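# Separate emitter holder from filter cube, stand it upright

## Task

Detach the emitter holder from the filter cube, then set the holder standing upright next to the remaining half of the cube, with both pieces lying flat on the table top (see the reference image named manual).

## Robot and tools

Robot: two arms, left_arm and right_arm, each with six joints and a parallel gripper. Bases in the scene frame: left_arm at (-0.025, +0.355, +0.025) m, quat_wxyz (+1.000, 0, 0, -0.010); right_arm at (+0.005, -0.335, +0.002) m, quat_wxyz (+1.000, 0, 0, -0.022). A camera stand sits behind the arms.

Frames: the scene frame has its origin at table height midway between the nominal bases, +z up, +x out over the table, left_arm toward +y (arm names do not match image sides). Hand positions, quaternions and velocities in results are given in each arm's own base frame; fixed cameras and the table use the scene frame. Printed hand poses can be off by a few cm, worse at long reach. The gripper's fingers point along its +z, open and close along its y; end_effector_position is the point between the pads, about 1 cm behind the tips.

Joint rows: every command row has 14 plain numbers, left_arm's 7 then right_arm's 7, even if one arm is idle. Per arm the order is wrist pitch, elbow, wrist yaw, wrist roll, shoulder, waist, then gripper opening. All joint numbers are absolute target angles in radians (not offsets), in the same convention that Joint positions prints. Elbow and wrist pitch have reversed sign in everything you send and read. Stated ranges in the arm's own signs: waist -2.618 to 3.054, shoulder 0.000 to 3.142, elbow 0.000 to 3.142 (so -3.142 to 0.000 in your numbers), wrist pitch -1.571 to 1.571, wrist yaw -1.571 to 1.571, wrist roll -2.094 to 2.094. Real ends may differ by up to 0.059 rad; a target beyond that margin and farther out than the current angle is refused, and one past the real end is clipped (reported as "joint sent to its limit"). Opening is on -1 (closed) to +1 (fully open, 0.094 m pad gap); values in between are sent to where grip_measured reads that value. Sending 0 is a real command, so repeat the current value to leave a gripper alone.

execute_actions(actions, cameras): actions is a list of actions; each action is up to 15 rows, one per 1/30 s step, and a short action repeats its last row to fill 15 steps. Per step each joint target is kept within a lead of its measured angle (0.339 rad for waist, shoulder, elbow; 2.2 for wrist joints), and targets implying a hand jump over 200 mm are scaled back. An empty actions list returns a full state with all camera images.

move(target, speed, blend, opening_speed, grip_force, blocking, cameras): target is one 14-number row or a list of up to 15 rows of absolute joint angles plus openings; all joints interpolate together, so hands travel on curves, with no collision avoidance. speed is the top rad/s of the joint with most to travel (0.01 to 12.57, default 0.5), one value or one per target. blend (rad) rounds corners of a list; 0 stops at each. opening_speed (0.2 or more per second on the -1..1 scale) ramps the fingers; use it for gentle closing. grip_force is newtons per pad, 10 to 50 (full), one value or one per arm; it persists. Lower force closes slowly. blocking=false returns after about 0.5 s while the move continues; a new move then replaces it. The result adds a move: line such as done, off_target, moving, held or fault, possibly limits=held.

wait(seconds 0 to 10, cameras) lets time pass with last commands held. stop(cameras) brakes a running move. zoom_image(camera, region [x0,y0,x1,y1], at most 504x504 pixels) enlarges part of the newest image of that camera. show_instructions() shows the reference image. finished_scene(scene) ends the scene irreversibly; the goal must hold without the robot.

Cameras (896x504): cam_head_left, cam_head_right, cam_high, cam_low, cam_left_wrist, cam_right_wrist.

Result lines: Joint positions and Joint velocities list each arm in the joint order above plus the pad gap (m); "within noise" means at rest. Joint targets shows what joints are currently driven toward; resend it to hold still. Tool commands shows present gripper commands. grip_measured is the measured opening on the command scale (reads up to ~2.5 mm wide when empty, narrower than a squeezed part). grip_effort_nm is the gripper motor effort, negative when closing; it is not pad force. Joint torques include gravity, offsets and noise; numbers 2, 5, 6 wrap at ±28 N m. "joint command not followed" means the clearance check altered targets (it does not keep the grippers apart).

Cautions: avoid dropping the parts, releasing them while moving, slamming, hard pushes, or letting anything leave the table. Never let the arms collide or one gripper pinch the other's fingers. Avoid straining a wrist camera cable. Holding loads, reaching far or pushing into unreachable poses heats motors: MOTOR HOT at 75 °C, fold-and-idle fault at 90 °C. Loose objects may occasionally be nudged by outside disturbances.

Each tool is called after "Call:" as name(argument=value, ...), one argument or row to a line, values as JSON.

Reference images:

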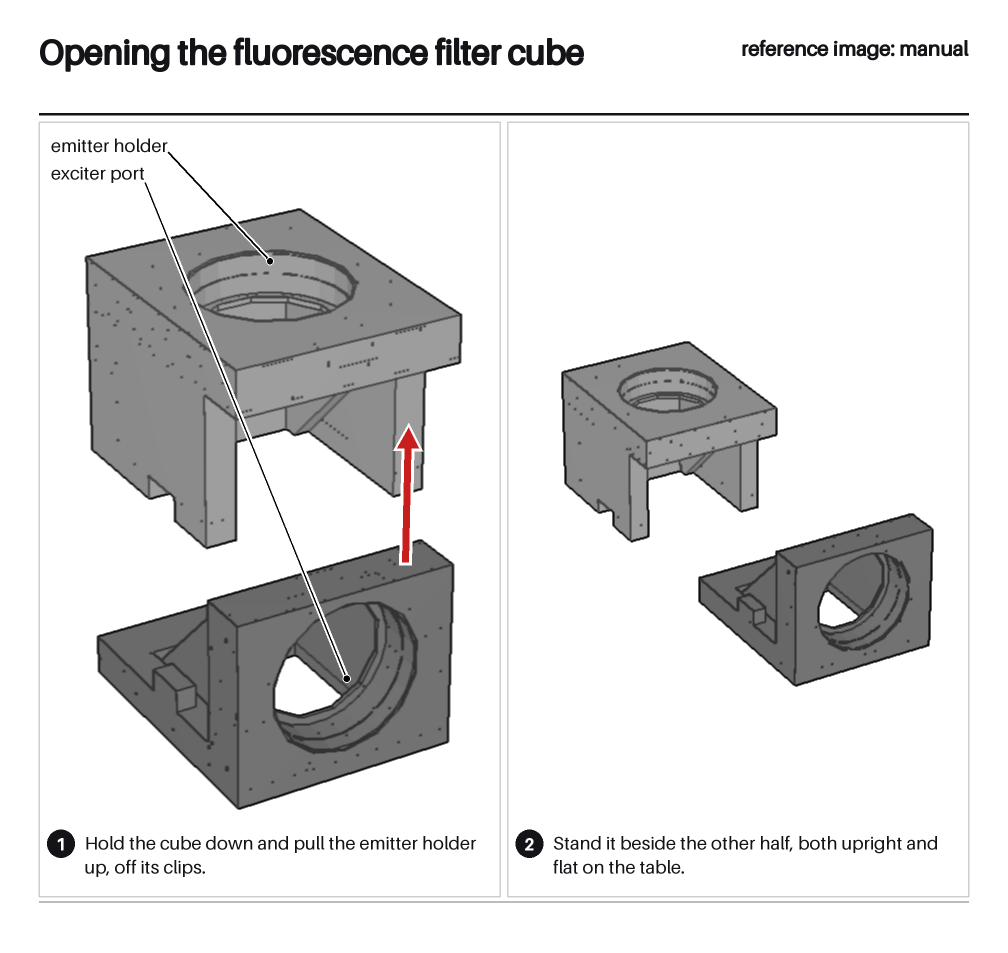

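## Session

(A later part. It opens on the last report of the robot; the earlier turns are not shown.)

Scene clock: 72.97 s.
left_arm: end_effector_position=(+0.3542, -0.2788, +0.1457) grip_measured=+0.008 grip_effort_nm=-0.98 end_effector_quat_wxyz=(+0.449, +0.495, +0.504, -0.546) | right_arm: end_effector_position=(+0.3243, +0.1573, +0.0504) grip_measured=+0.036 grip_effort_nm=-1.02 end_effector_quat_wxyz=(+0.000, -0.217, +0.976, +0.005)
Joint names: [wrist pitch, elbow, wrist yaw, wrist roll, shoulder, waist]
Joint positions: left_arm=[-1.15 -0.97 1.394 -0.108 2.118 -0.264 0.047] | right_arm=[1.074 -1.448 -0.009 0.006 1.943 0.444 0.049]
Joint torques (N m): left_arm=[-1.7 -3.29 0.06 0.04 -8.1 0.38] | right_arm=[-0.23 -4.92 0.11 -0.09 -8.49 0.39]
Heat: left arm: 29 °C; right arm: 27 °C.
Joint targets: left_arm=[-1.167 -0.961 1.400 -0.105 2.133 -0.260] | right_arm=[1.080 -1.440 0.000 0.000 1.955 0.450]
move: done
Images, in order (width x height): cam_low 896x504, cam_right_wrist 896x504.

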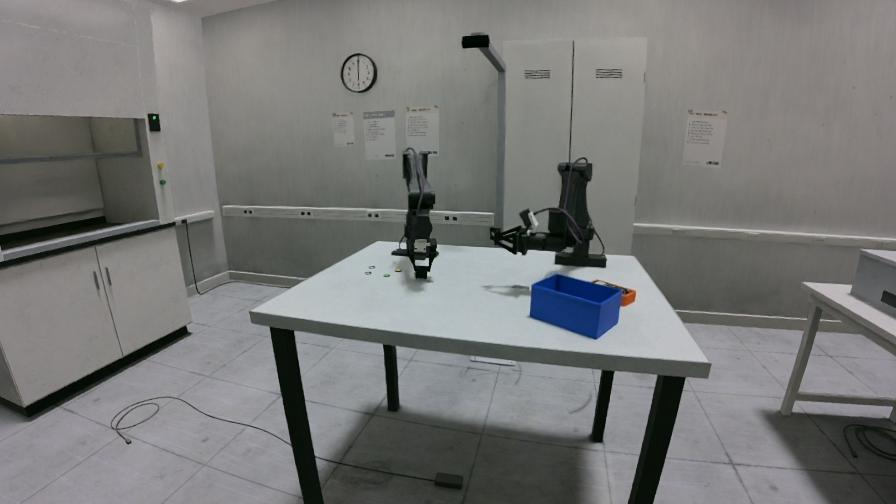

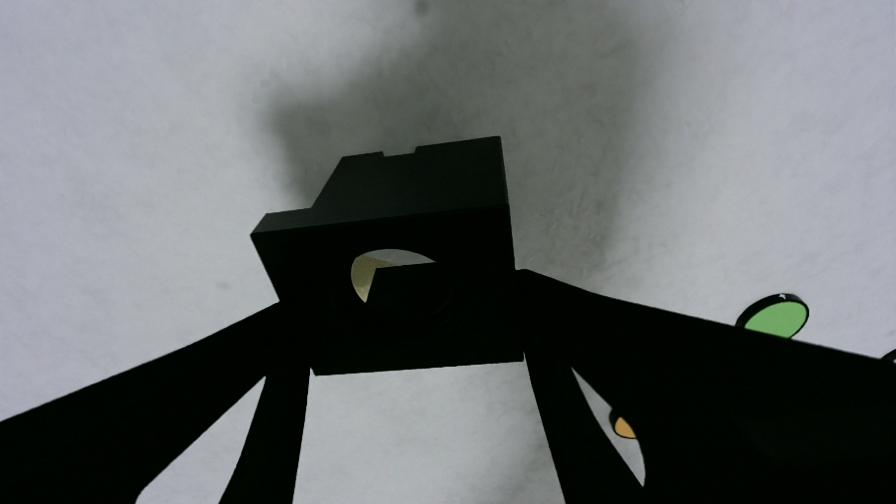

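Call:
move(
  target=[-1.167,-0.961,1.4,-0.105,2.1334,-0.26,-0.7,1.061,-1.425,0,0,1.9595,0.45,-0.7],
  speed=0.04,
  cameras=["cam_low"],
)

Call:
zoom_image(
  camera="cam_low",
  region=[390, 240, 450, 290],
)

Call:
move(
  target=[-1.167,-0.961,1.4,-0.105,2.1334,-0.26,-0.7,1.042,-1.41,0,0,1.9635,0.45,-0.7],
  speed=0.04,
  cameras=["cam_low"],
)

Call:
zoom_image(
  camera="cam_low",
  region=[390, 240, 450, 290],
)

Scene clock: 74.40 s.
left_arm: end_effector_position=(+0.3542, -0.2788, +0.1457) grip_measured=+0.008 grip_effort_nm=-0.98 end_effector_quat_wxyz=(+0.449, +0.495, +0.504, -0.546) | right_arm: end_effector_position=(+0.3245, +0.1574, +0.0470) grip_measured=+0.036 grip_effort_nm=-1.02 end_effector_quat_wxyz=(+0.002, -0.217, +0.976, +0.005)
Joint names: [wrist pitch, elbow, wrist yaw, wrist roll, shoulder, waist]
Joint positions: left_arm=[-1.15 -0.97 1.394 -0.108 2.118 -0.264 0.047] | right_arm=[1.055 -1.434 -0.009 0.006 1.943 0.444 0.049]
Joint torques (N m): left_arm=[-1.69 -3.22 0.06 0.02 -8.08 0.38] | right_arm=[-0.19 -4.75 0.1 -0.07 -8.05 0.47]
Heat: left arm: 29 °C; right arm: 27 °C.
Joint targets: left_arm=[-1.167 -0.961 1.400 -0.105 2.133 -0.260] | right_arm=[1.061 -1.425 0.000 0.000 1.959 0.450]
move: done
Images, in order (width x height): cam_low 896x504.

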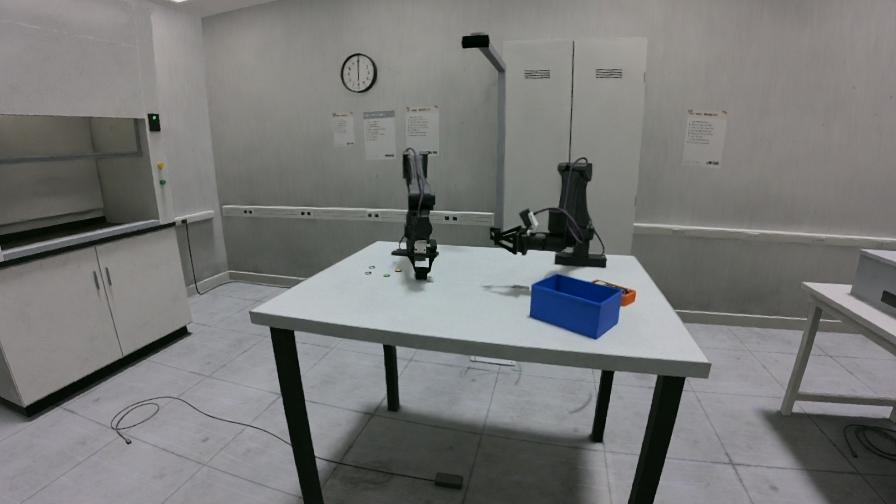

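Scaled by 8.400 from the camera's 896x504 image, which has a finer 1280x720 frame.

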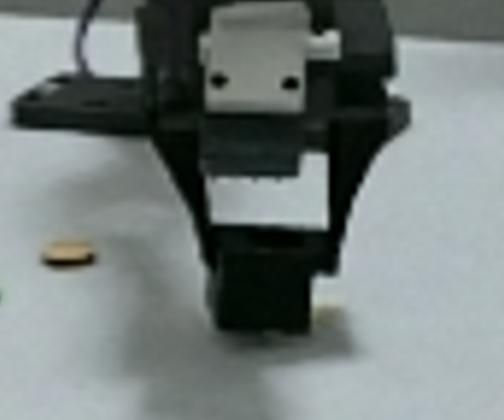

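Scene clock: 75.27 s.
left_arm: end_effector_position=(+0.3542, -0.2788, +0.1457) grip_measured=+0.008 grip_effort_nm=-0.98 end_effector_quat_wxyz=(+0.449, +0.495, +0.504, -0.546) | right_arm: end_effector_position=(+0.3239, +0.1571, +0.0410) grip_measured=+0.036 grip_effort_nm=-1.02 end_effector_quat_wxyz=(+0.001, -0.217, +0.976, +0.005)
Joint names: [wrist pitch, elbow, wrist yaw, wrist roll, shoulder, waist]
Joint positions: left_arm=[-1.15 -0.97 1.394 -0.108 2.118 -0.264 0.047] | right_arm=[1.036 -1.419 -0.009 0.006 1.95 0.444 0.049]
Joint torques (N m): left_arm=[-1.69 -3.25 0.04 0.02 -8.08 0.4] | right_arm=[-0.2 -4.81 0.11 -0.08 -8.31 0.44]
Heat: left arm: 29 °C; right arm: 27 °C.
Joint targets: left_arm=[-1.167 -0.961 1.400 -0.105 2.133 -0.260] | right_arm=[1.042 -1.410 0.000 0.000 1.963 0.450]
move: done
Images, in order (width x height): cam_low 896x504.

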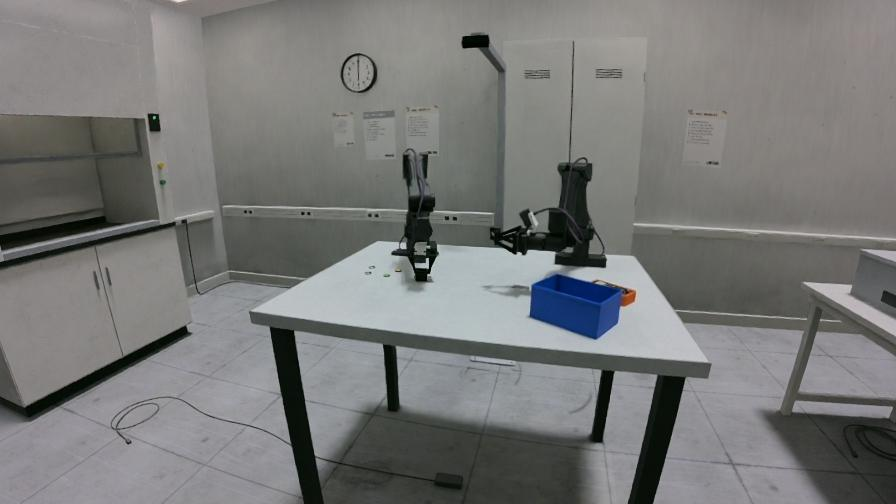

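Scaled by 8.400 from the camera's 896x504 image, which has a finer 1280x720 frame.

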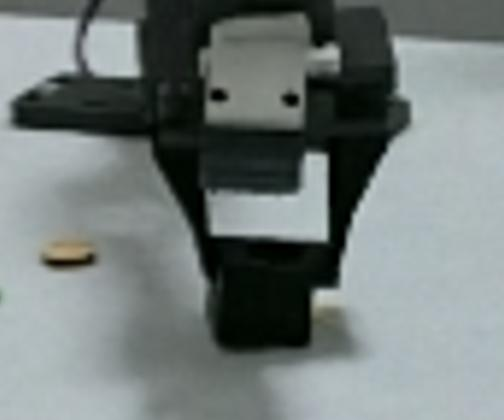

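Call:
move(
  target=[-1.167,-0.961,1.4,-0.105,2.1334,-0.26,-0.7,1.030,-1.401,0,0,1.9665,0.45,-0.7],
  speed=0.04,
  cameras=["cam_low"],
)

Call:
zoom_image(
  camera="cam_low",
  region=[390, 240, 450, 290],
)

Call:
move(
  target=[-1.167,-0.961,1.4,-0.105,2.1334,-0.26,-0.7,1.018,-1.392,0,0,1.9695,0.45,-0.7],
  speed=0.04,
  cameras=["cam_low"],
)

Call:
zoom_image(
  camera="cam_low",
  region=[390, 240, 450, 290],
)

Scene clock: 76.40 s.
left_arm: end_effector_position=(+0.3542, -0.2788, +0.1457) grip_measured=+0.008 grip_effort_nm=-0.98 end_effector_quat_wxyz=(+0.449, +0.495, +0.504, -0.546) | right_arm: end_effector_position=(+0.3243, +0.1573, +0.0401) grip_measured=+0.036 grip_effort_nm=-1.02 end_effector_quat_wxyz=(+0.002, -0.217, +0.976, +0.005)
Joint names: [wrist pitch, elbow, wrist yaw, wrist roll, shoulder, waist]
Joint positions: left_arm=[-1.15 -0.97 1.394 -0.108 2.118 -0.264 0.047] | right_arm=[1.029 -1.415 -0.009 0.006 1.95 0.444 0.049]
Joint torques (N m): left_arm=[-1.69 -3.26 0.03 0.02 -8.08 0.35] | right_arm=[-0.29 -4.29 0.09 -0.07 -8.06 0.43]
Heat: left arm: 29 °C; right arm: 27 °C.
Joint targets: left_arm=[-1.167 -0.961 1.400 -0.105 2.133 -0.260] | right_arm=[1.030 -1.401 0.000 0.000 1.966 0.450]
move: done
Images, in order (width x height): cam_low 896x504.

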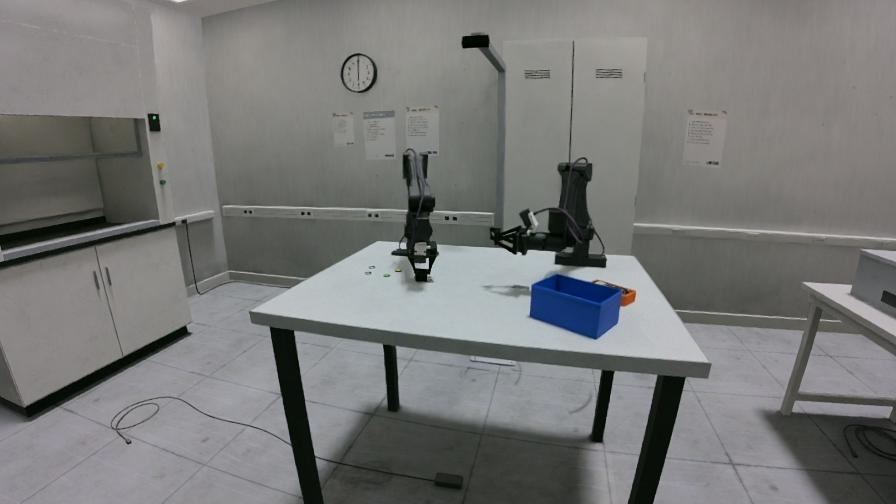

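Scaled by 8.400 from the camera's 896x504 image, which has a finer 1280x720 frame.

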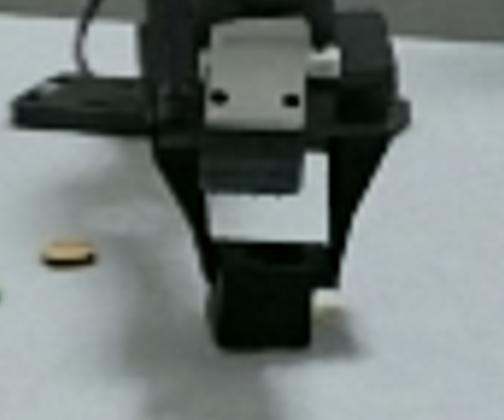

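Scene clock: 77.10 s.
left_arm: end_effector_position=(+0.3542, -0.2788, +0.1457) grip_measured=+0.008 grip_effort_nm=-0.98 end_effector_quat_wxyz=(+0.449, +0.495, +0.504, -0.546) | right_arm: end_effector_position=(+0.3236, +0.1570, +0.0390) grip_measured=+0.036 grip_effort_nm=-1.02 end_effector_quat_wxyz=(+0.001, -0.218, +0.976, +0.005)
Joint names: [wrist pitch, elbow, wrist yaw, wrist roll, shoulder, waist]
Joint positions: left_arm=[-1.15 -0.97 1.394 -0.108 2.118 -0.264 0.047] | right_arm=[1.027 -1.41 -0.009 0.005 1.95 0.444 0.049]
Joint torques (N m): left_arm=[-1.7 -3.23 0.04 0.01 -8.05 0.36] | right_arm=[-0.37 -3.92 0.09 -0.06 -7.86 0.44]
Heat: left arm: 29 °C; right arm: 27 °C.
Joint targets: left_arm=[-1.167 -0.961 1.400 -0.105 2.133 -0.260] | right_arm=[1.018 -1.392 0.000 0.000 1.969 0.450]
move: done
Images, in order (width x height): cam_low 896x504.

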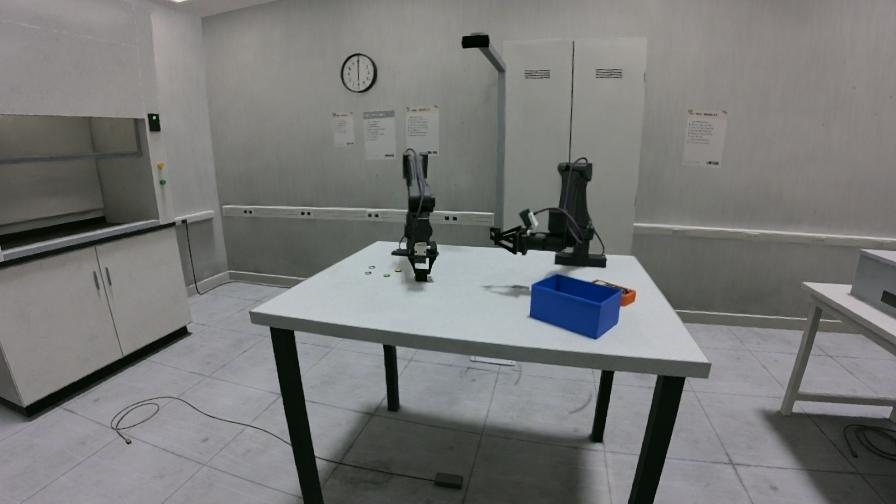

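Scaled by 8.400 from the camera's 896x504 image, which has a finer 1280x720 frame.

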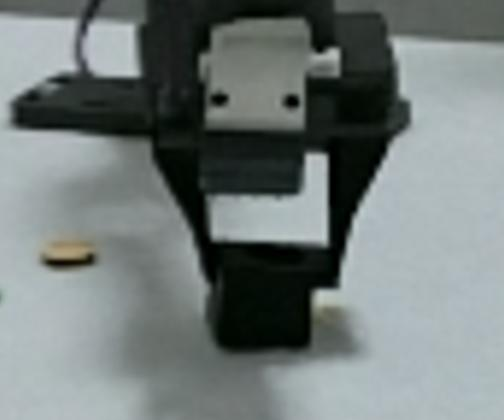

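Call:
move(
  target=[
    [-1.167,-0.961,1.4,-0.105,2.1334,-0.26,-0.7,1.030,-1.401,0,0,1.9665,0.45,-0.7],
    [-1.167,-0.961,1.4,-0.105,2.1334,-0.26,-0.7,1.030,-1.401,0,0,1.9665,0.45,0.35],
  ],
  opening_speed=0.4,
)

Call:
move(
  target=[
    [-1.167,-0.961,1.4,-0.105,2.1334,-0.26,-0.7,1.118,-1.469,0,0,1.947,0.45,0.35],
    [-1.167,-0.961,1.4,-0.105,2.1334,-0.26,-0.7,1.327,-1.6515,0,0,1.921,0.45,0.35],
  ],
  speed=[0.1,0.3],
  blend=0.03,
  cameras=["cam_right_wrist","cam_low","cam_head_left"],
)

Call:
zoom_image(
  camera="cam_low",
  region=[390, 240, 450, 290],
)

Call:
zoom_image(
  camera="cam_head_left",
  region=[280, 150, 520, 290],
)

Scene clock: 81.20 s.
left_arm: end_effector_position=(+0.3542, -0.2788, +0.1457) grip_measured=+0.008 grip_effort_nm=-0.98 end_effector_quat_wxyz=(+0.449, +0.495, +0.504, -0.546) | right_arm: end_effector_position=(+0.3238, +0.1568, +0.0386) grip_measured=+0.347 grip_effort_nm=0.15 end_effector_quat_wxyz=(+0.001, -0.218, +0.976, +0.004)
Joint names: [wrist pitch, elbow, wrist yaw, wrist roll, shoulder, waist]
Joint positions: left_arm=[-1.15 -0.97 1.394 -0.108 2.118 -0.264 0.047] | right_arm=[1.026 -1.41 -0.008 0.004 1.951 0.444 0.063]
Joint torques (N m): left_arm=[-1.69 -3.25 0.04 0.01 -8.12 0.34] | right_arm=[-0.26 -4.71 0.09 -0.07 -8.16 0.42]
Heat: left arm: 29 °C; right arm: 27 °C.
Joint targets: left_arm=[-1.167 -0.961 1.400 -0.105 2.133 -0.260] | right_arm=[1.030 -1.401 0.000 0.000 1.967 0.450]
move: done

Scene clock: 83.43 s.
left_arm: end_effector_position=(+0.3542, -0.2788, +0.1457) grip_measured=+0.008 grip_effort_nm=-0.98 end_effector_quat_wxyz=(+0.449, +0.495, +0.504, -0.546) | right_arm: end_effector_position=(+0.3211, +0.1555, +0.0931) grip_measured=+0.347 grip_effort_nm=0.15 end_effector_quat_wxyz=(-0.025, -0.218, +0.976, -0.002)
Joint names: [wrist pitch, elbow, wrist yaw, wrist roll, shoulder, waist]
Joint positions: left_arm=[-1.15 -0.97 1.394 -0.108 2.118 -0.264 0.047] | right_arm=[1.299 -1.63 -0.008 0.004 1.951 0.444 0.063]
Joint torques (N m): left_arm=[-1.7 -3.19 0.05 0.01 -8.09 0.31] | right_arm=[0.05 -7.87 0.08 -0.06 -12.04 0.39]
Heat: left arm: 29 °C; right arm: 27 °C.
Joint targets: left_arm=[-1.167 -0.961 1.400 -0.105 2.133 -0.260] | right_arm=[1.327 -1.652 0.000 0.000 1.921 0.450]
move: done
Images, in order (width x height): cam_head_left 896x504, cam_low 896x504, cam_right_wrist 896x504.

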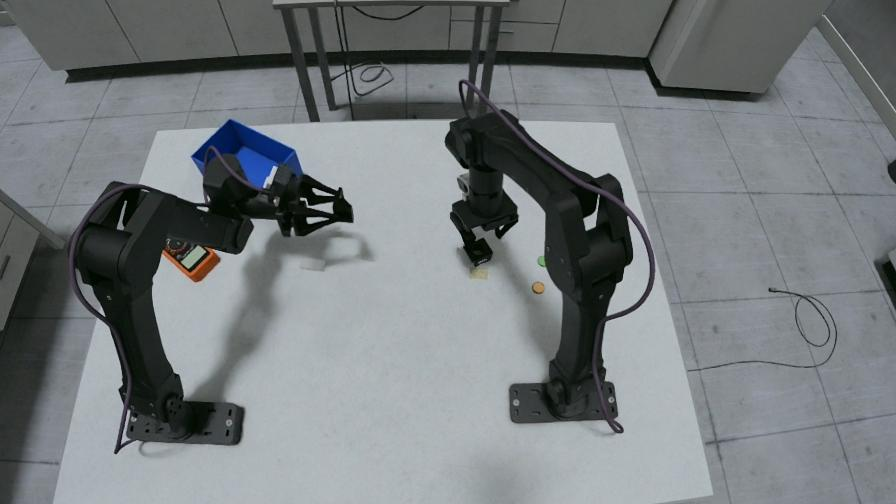

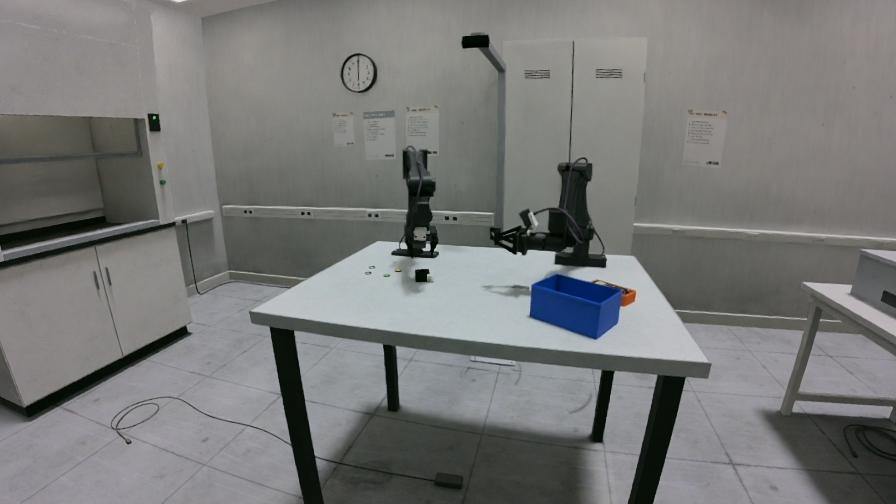

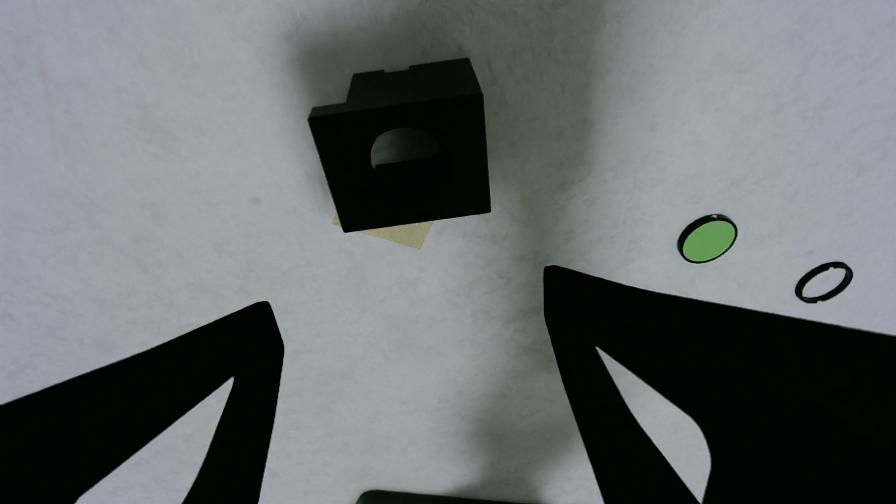

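Scaled by 8.400 from the camera's 896x504 image, which has a finer 1280x720 frame.

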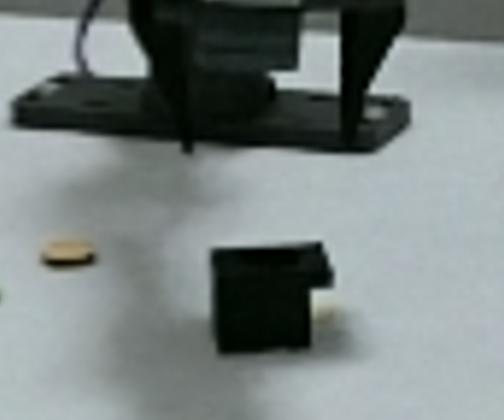

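Scaled by 2.100 from the camera's 896x504 image, which has a finer 1280x720 frame.

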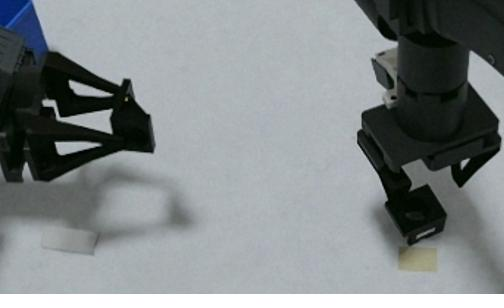

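Call:
move(
  target=[
    [-1.167,-0.961,1.4,-0.105,2.1334,-0.26,-0.7,1.5,-1.9,0,0,1.95,0.4,0.6],
    [-1.167,-0.961,1.4,-0.105,2.1334,-0.26,-0.7,-0.95,-0.71,-1.045,-1.571,1.735,0.46,0.6],
  ],
  speed=[0.4,0.6],
  blend=0.1,
  opening_speed=1.0,
  cameras=["cam_head_left","cam_right_wrist","cam_low","cam_left_wrist"],
)

Call:
zoom_image(
  camera="cam_low",
  region=[430, 190, 550, 260],
)

Call:
zoom_image(
  camera="cam_head_left",
  region=[280, 150, 480, 270],
)

Scene clock: 90.73 s.
left_arm: end_effector_position=(+0.3542, -0.2788, +0.1457) grip_measured=+0.008 grip_effort_nm=-0.98 end_effector_quat_wxyz=(+0.449, +0.495, +0.504, -0.546) | right_arm: end_effector_position=(+0.3004, +0.3181, +0.1758) grip_measured=+0.597 grip_effort_nm=0.14 end_effector_quat_wxyz=(+0.685, -0.725, +0.072, +0.004)
Joint names: [wrist pitch, elbow, wrist yaw, wrist roll, shoulder, waist]
Joint positions: left_arm=[-1.15 -0.97 1.394 -0.108 2.118 -0.264 0.047] | right_arm=[-0.933 -0.719 -1.022 -1.566 1.769 0.452 0.075]
Joint velocities: left_arm=[0.007 0.027 -0.154 -0.066 -0.002 -0.007 0.001] | right_arm=[within noise]
Joint torques (N m): left_arm=[-1.68 -3.23 0.04 0.01 -8.1 0.36] | right_arm=[-1.77 -4.44 -0.36 -0.04 -10.35 0.65]
Heat: left arm: 29 °C; right arm: 28 °C.
Joint targets: left_arm=[-1.167 -0.961 1.400 -0.105 2.133 -0.260] | right_arm=[-0.950 -0.710 -1.045 -1.571 1.735 0.460]
move: done
Images, in order (width x height): cam_head_left 896x504, cam_low 896x504, cam_left_wrist 896x504, cam_right_wrist 896x504.

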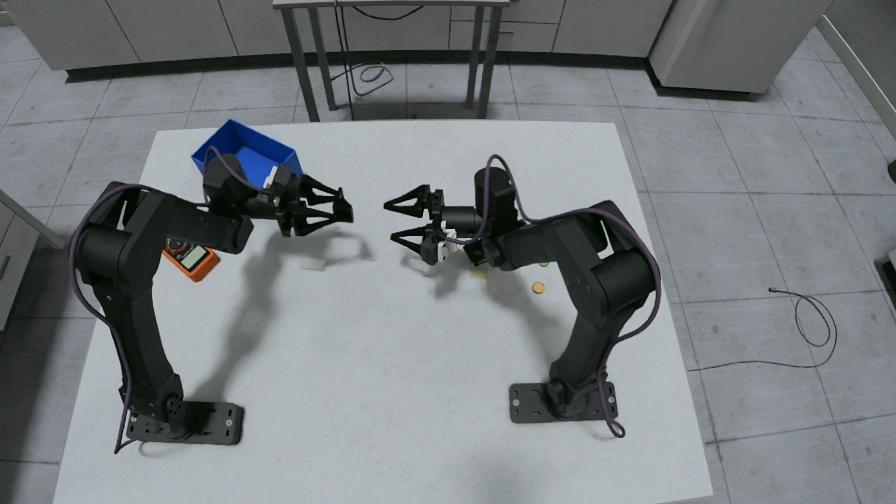

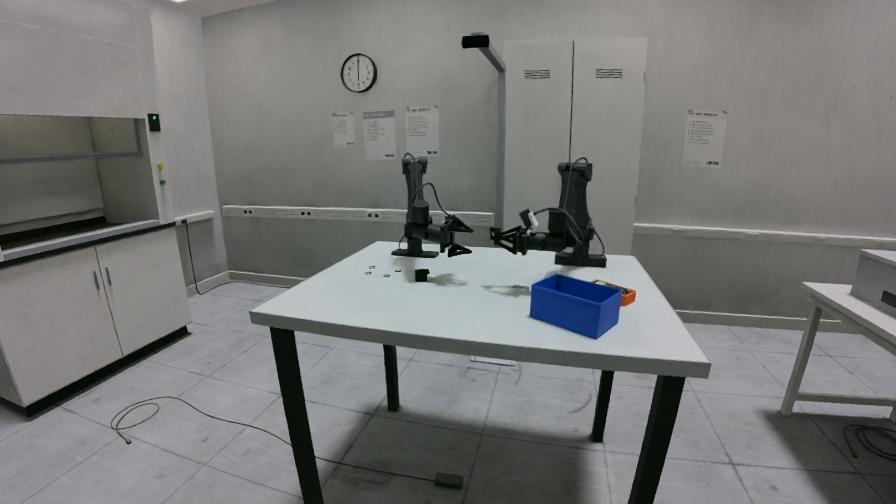

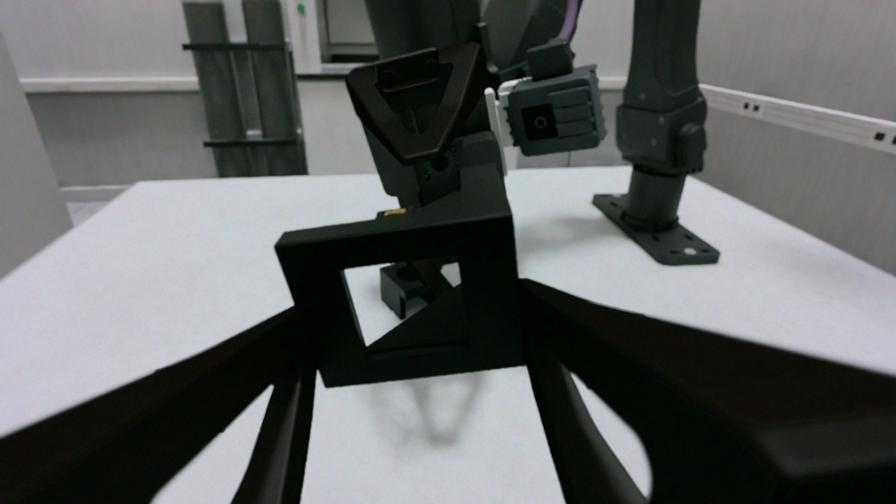

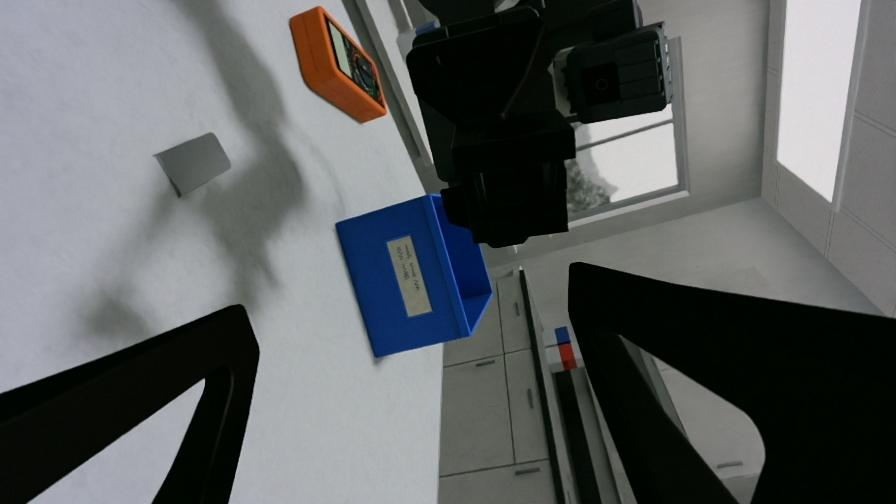

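Scaled by 4.200 from the camera's 896x504 image, which has a finer 1280x720 frame.

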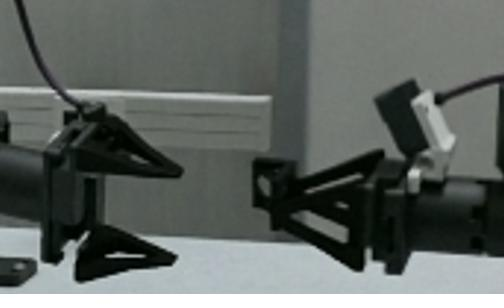

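Scaled by 2.520 from the camera's 896x504 image, which has a finer 1280x720 frame.

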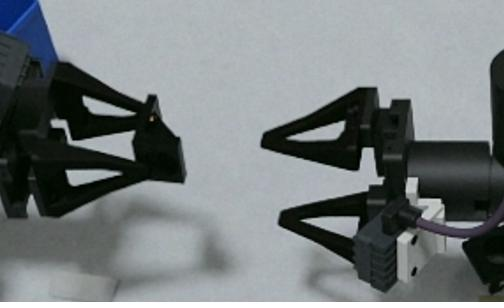

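Call:
zoom_image(
  camera="cam_right_wrist",
  region=[360, 0, 700, 300],
)

Scaled by 1.482 from the camera's 896x504 image, which has a finer 1280x720 frame.

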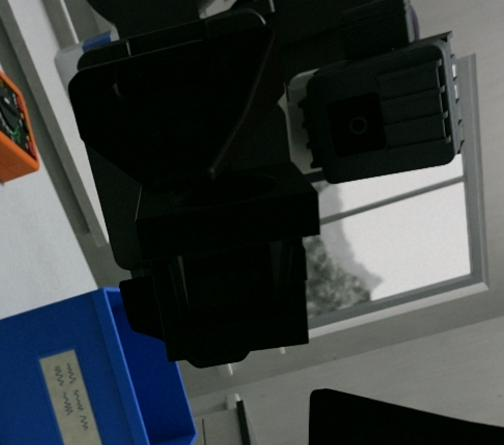

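Call:
move(
  target=[-1.167,-0.961,1.4,-0.105,2.1334,-0.26,-0.7,-0.985,-0.805,-0.97,-1.571,1.785,0.546,0.6],
  speed=0.3,
  cameras=["cam_head_left","cam_right_wrist","cam_low"],
)

Call:
zoom_image(
  camera="cam_low",
  region=[430, 190, 550, 260],
)

Call:
zoom_image(
  camera="cam_head_left",
  region=[280, 150, 480, 270],
)

Call:
zoom_image(
  camera="cam_right_wrist",
  region=[360, 0, 700, 300],
)

Scene clock: 94.27 s.
left_arm: end_effector_position=(+0.3542, -0.2788, +0.1457) grip_measured=+0.008 grip_effort_nm=-0.97 end_effector_quat_wxyz=(+0.449, +0.495, +0.504, -0.546) | right_arm: end_effector_position=(+0.2924, +0.3498, +0.2026) grip_measured=+0.597 grip_effort_nm=0.14 end_effector_quat_wxyz=(+0.703, -0.710, +0.030, -0.016)
Joint names: [wrist pitch, elbow, wrist yaw, wrist roll, shoulder, waist]
Joint positions: left_arm=[-1.15 -0.97 1.394 -0.108 2.118 -0.264 0.047] | right_arm=[-0.967 -0.785 -0.965 -1.566 1.771 0.541 0.075]
Joint torques (N m): left_arm=[-1.7 -3.26 0.04 0.03 -8.12 0.36] | right_arm=[-1.82 -7.6 -0.11 -0.05 -6.76 0.42]
Heat: left arm: 30 °C; right arm: 28 °C.
Joint targets: left_arm=[-1.167 -0.961 1.400 -0.105 2.133 -0.260] | right_arm=[-0.985 -0.805 -0.970 -1.571 1.785 0.546]
move: done
Images, in order (width x height): cam_head_left 896x504, cam_low 896x504, cam_right_wrist 896x504.

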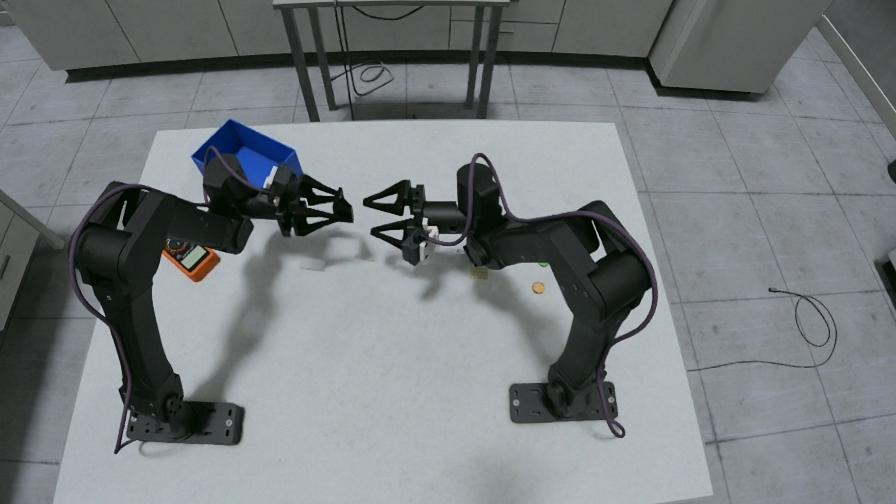

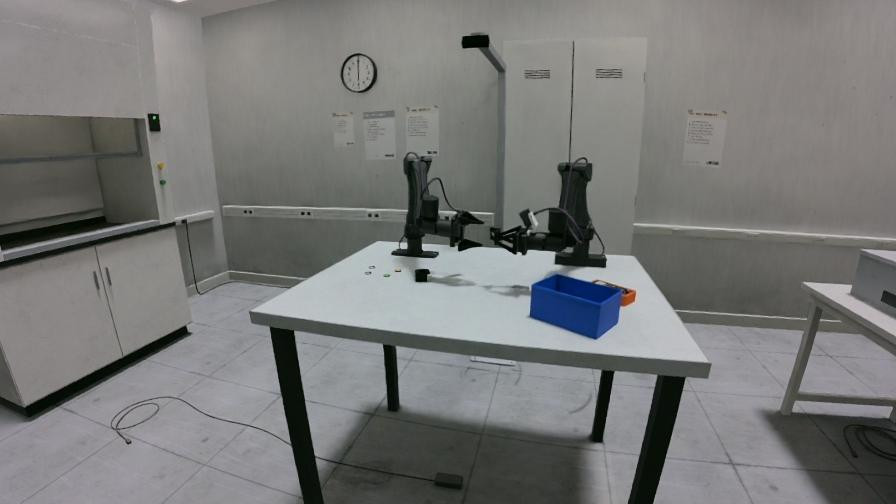

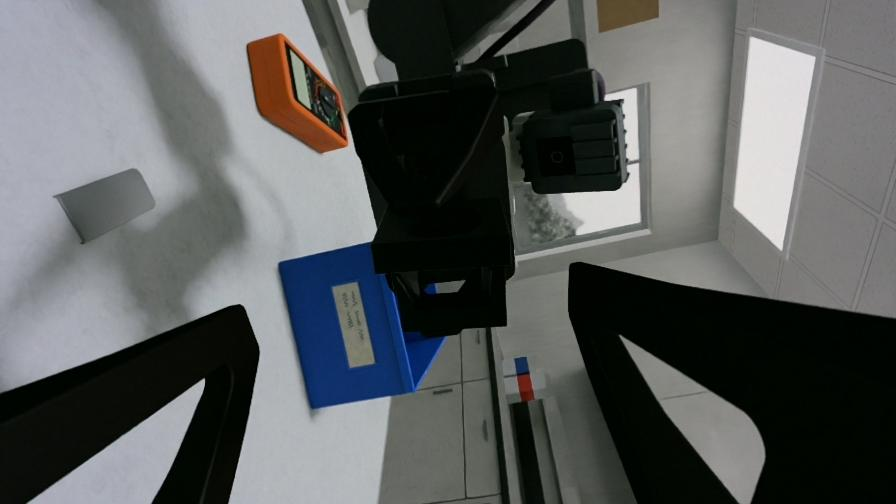

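Scaled by 4.200 from the camera's 896x504 image, which has a finer 1280x720 frame.

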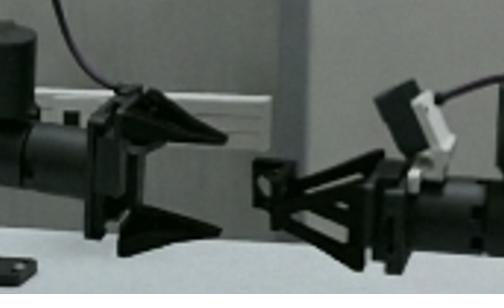

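Scaled by 2.520 from the camera's 896x504 image, which has a finer 1280x720 frame.

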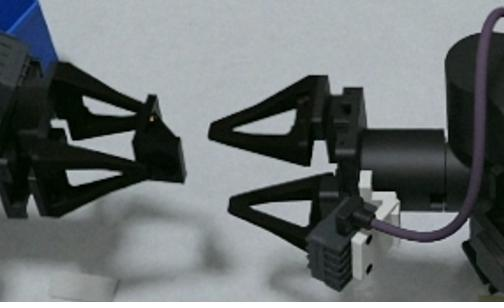

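Scaled by 1.482 from the camera's 896x504 image, which has a finer 1280x720 frame.

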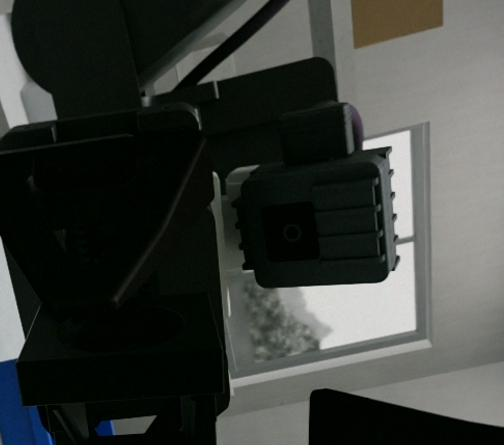

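Call:
move(
  target=[-1.167,-0.961,1.4,-0.105,2.1334,-0.26,-0.7,-0.948,-0.906,-0.926,-1.5,1.834,0.59,0.6],
  speed=0.15,
  cameras=["cam_head_left","cam_right_wrist","cam_low"],
)

Call:
zoom_image(
  camera="cam_low",
  region=[430, 190, 550, 260],
)

Call:
zoom_image(
  camera="cam_head_left",
  region=[280, 150, 480, 270],
)

Call:
zoom_image(
  camera="cam_right_wrist",
  region=[280, 100, 620, 400],
)

Scene clock: 96.70 s.
left_arm: end_effector_position=(+0.3542, -0.2788, +0.1457) grip_measured=+0.008 grip_effort_nm=-0.97 end_effector_quat_wxyz=(+0.449, +0.495, +0.504, -0.546) | right_arm: end_effector_position=(+0.3027, +0.3724, +0.2150) grip_measured=+0.597 grip_effort_nm=0.14 end_effector_quat_wxyz=(+0.710, -0.703, +0.041, -0.007)
Joint names: [wrist pitch, elbow, wrist yaw, wrist roll, shoulder, waist]
Joint positions: left_arm=[-1.15 -0.97 1.394 -0.108 2.118 -0.264 0.047] | right_arm=[-0.952 -0.881 -0.921 -1.511 1.819 0.582 0.075]
Joint torques (N m): left_arm=[-1.7 -3.19 0.03 0 -8.09 0.38] | right_arm=[-1.6 -8.21 -0.09 0.1 -7.21 0.62]
Heat: left arm: 30 °C; right arm: 28 °C.
Joint targets: left_arm=[-1.167 -0.961 1.400 -0.105 2.133 -0.260] | right_arm=[-0.948 -0.906 -0.926 -1.500 1.834 0.590]
move: done
Images, in order (width x height): cam_head_left 896x504, cam_low 896x504, cam_right_wrist 896x504.

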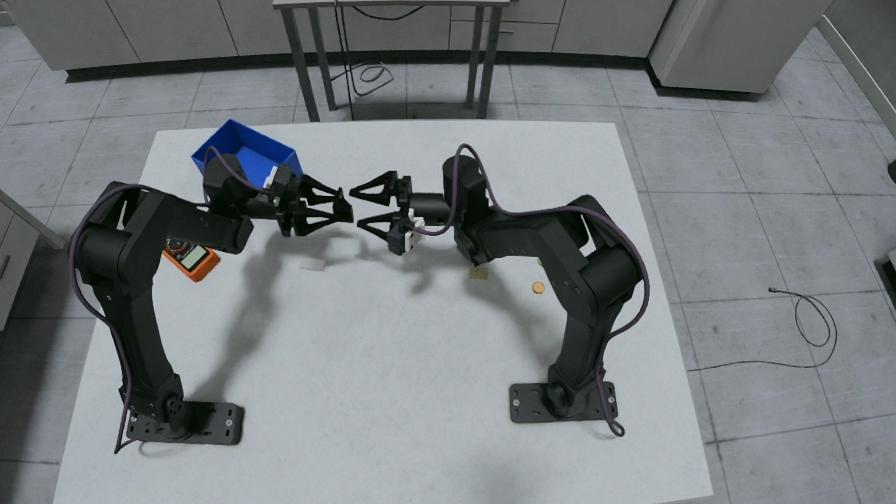

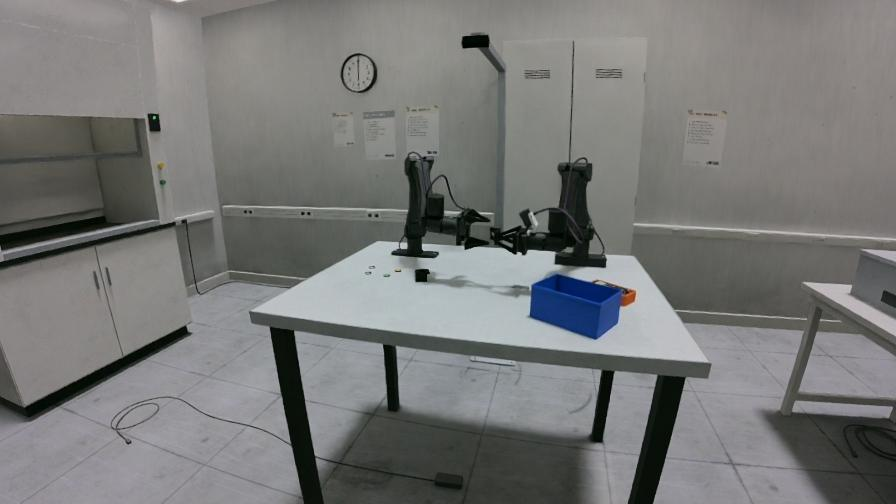

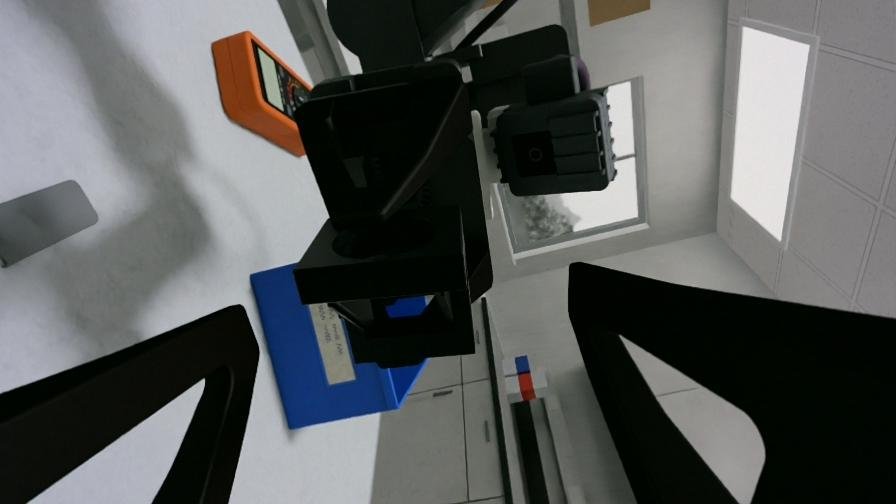

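Scaled by 4.200 from the camera's 896x504 image, which has a finer 1280x720 frame.

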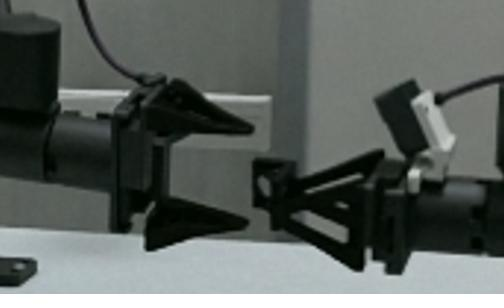

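Scaled by 2.520 from the camera's 896x504 image, which has a finer 1280x720 frame.

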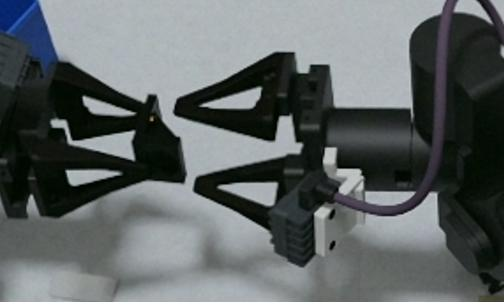

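Scaled by 1.482 from the camera's 896x504 image, which has a finer 1280x720 frame.

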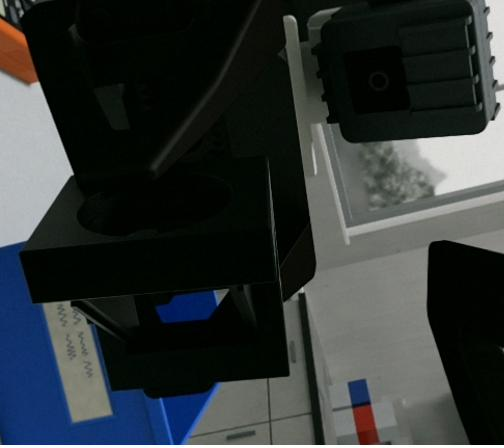

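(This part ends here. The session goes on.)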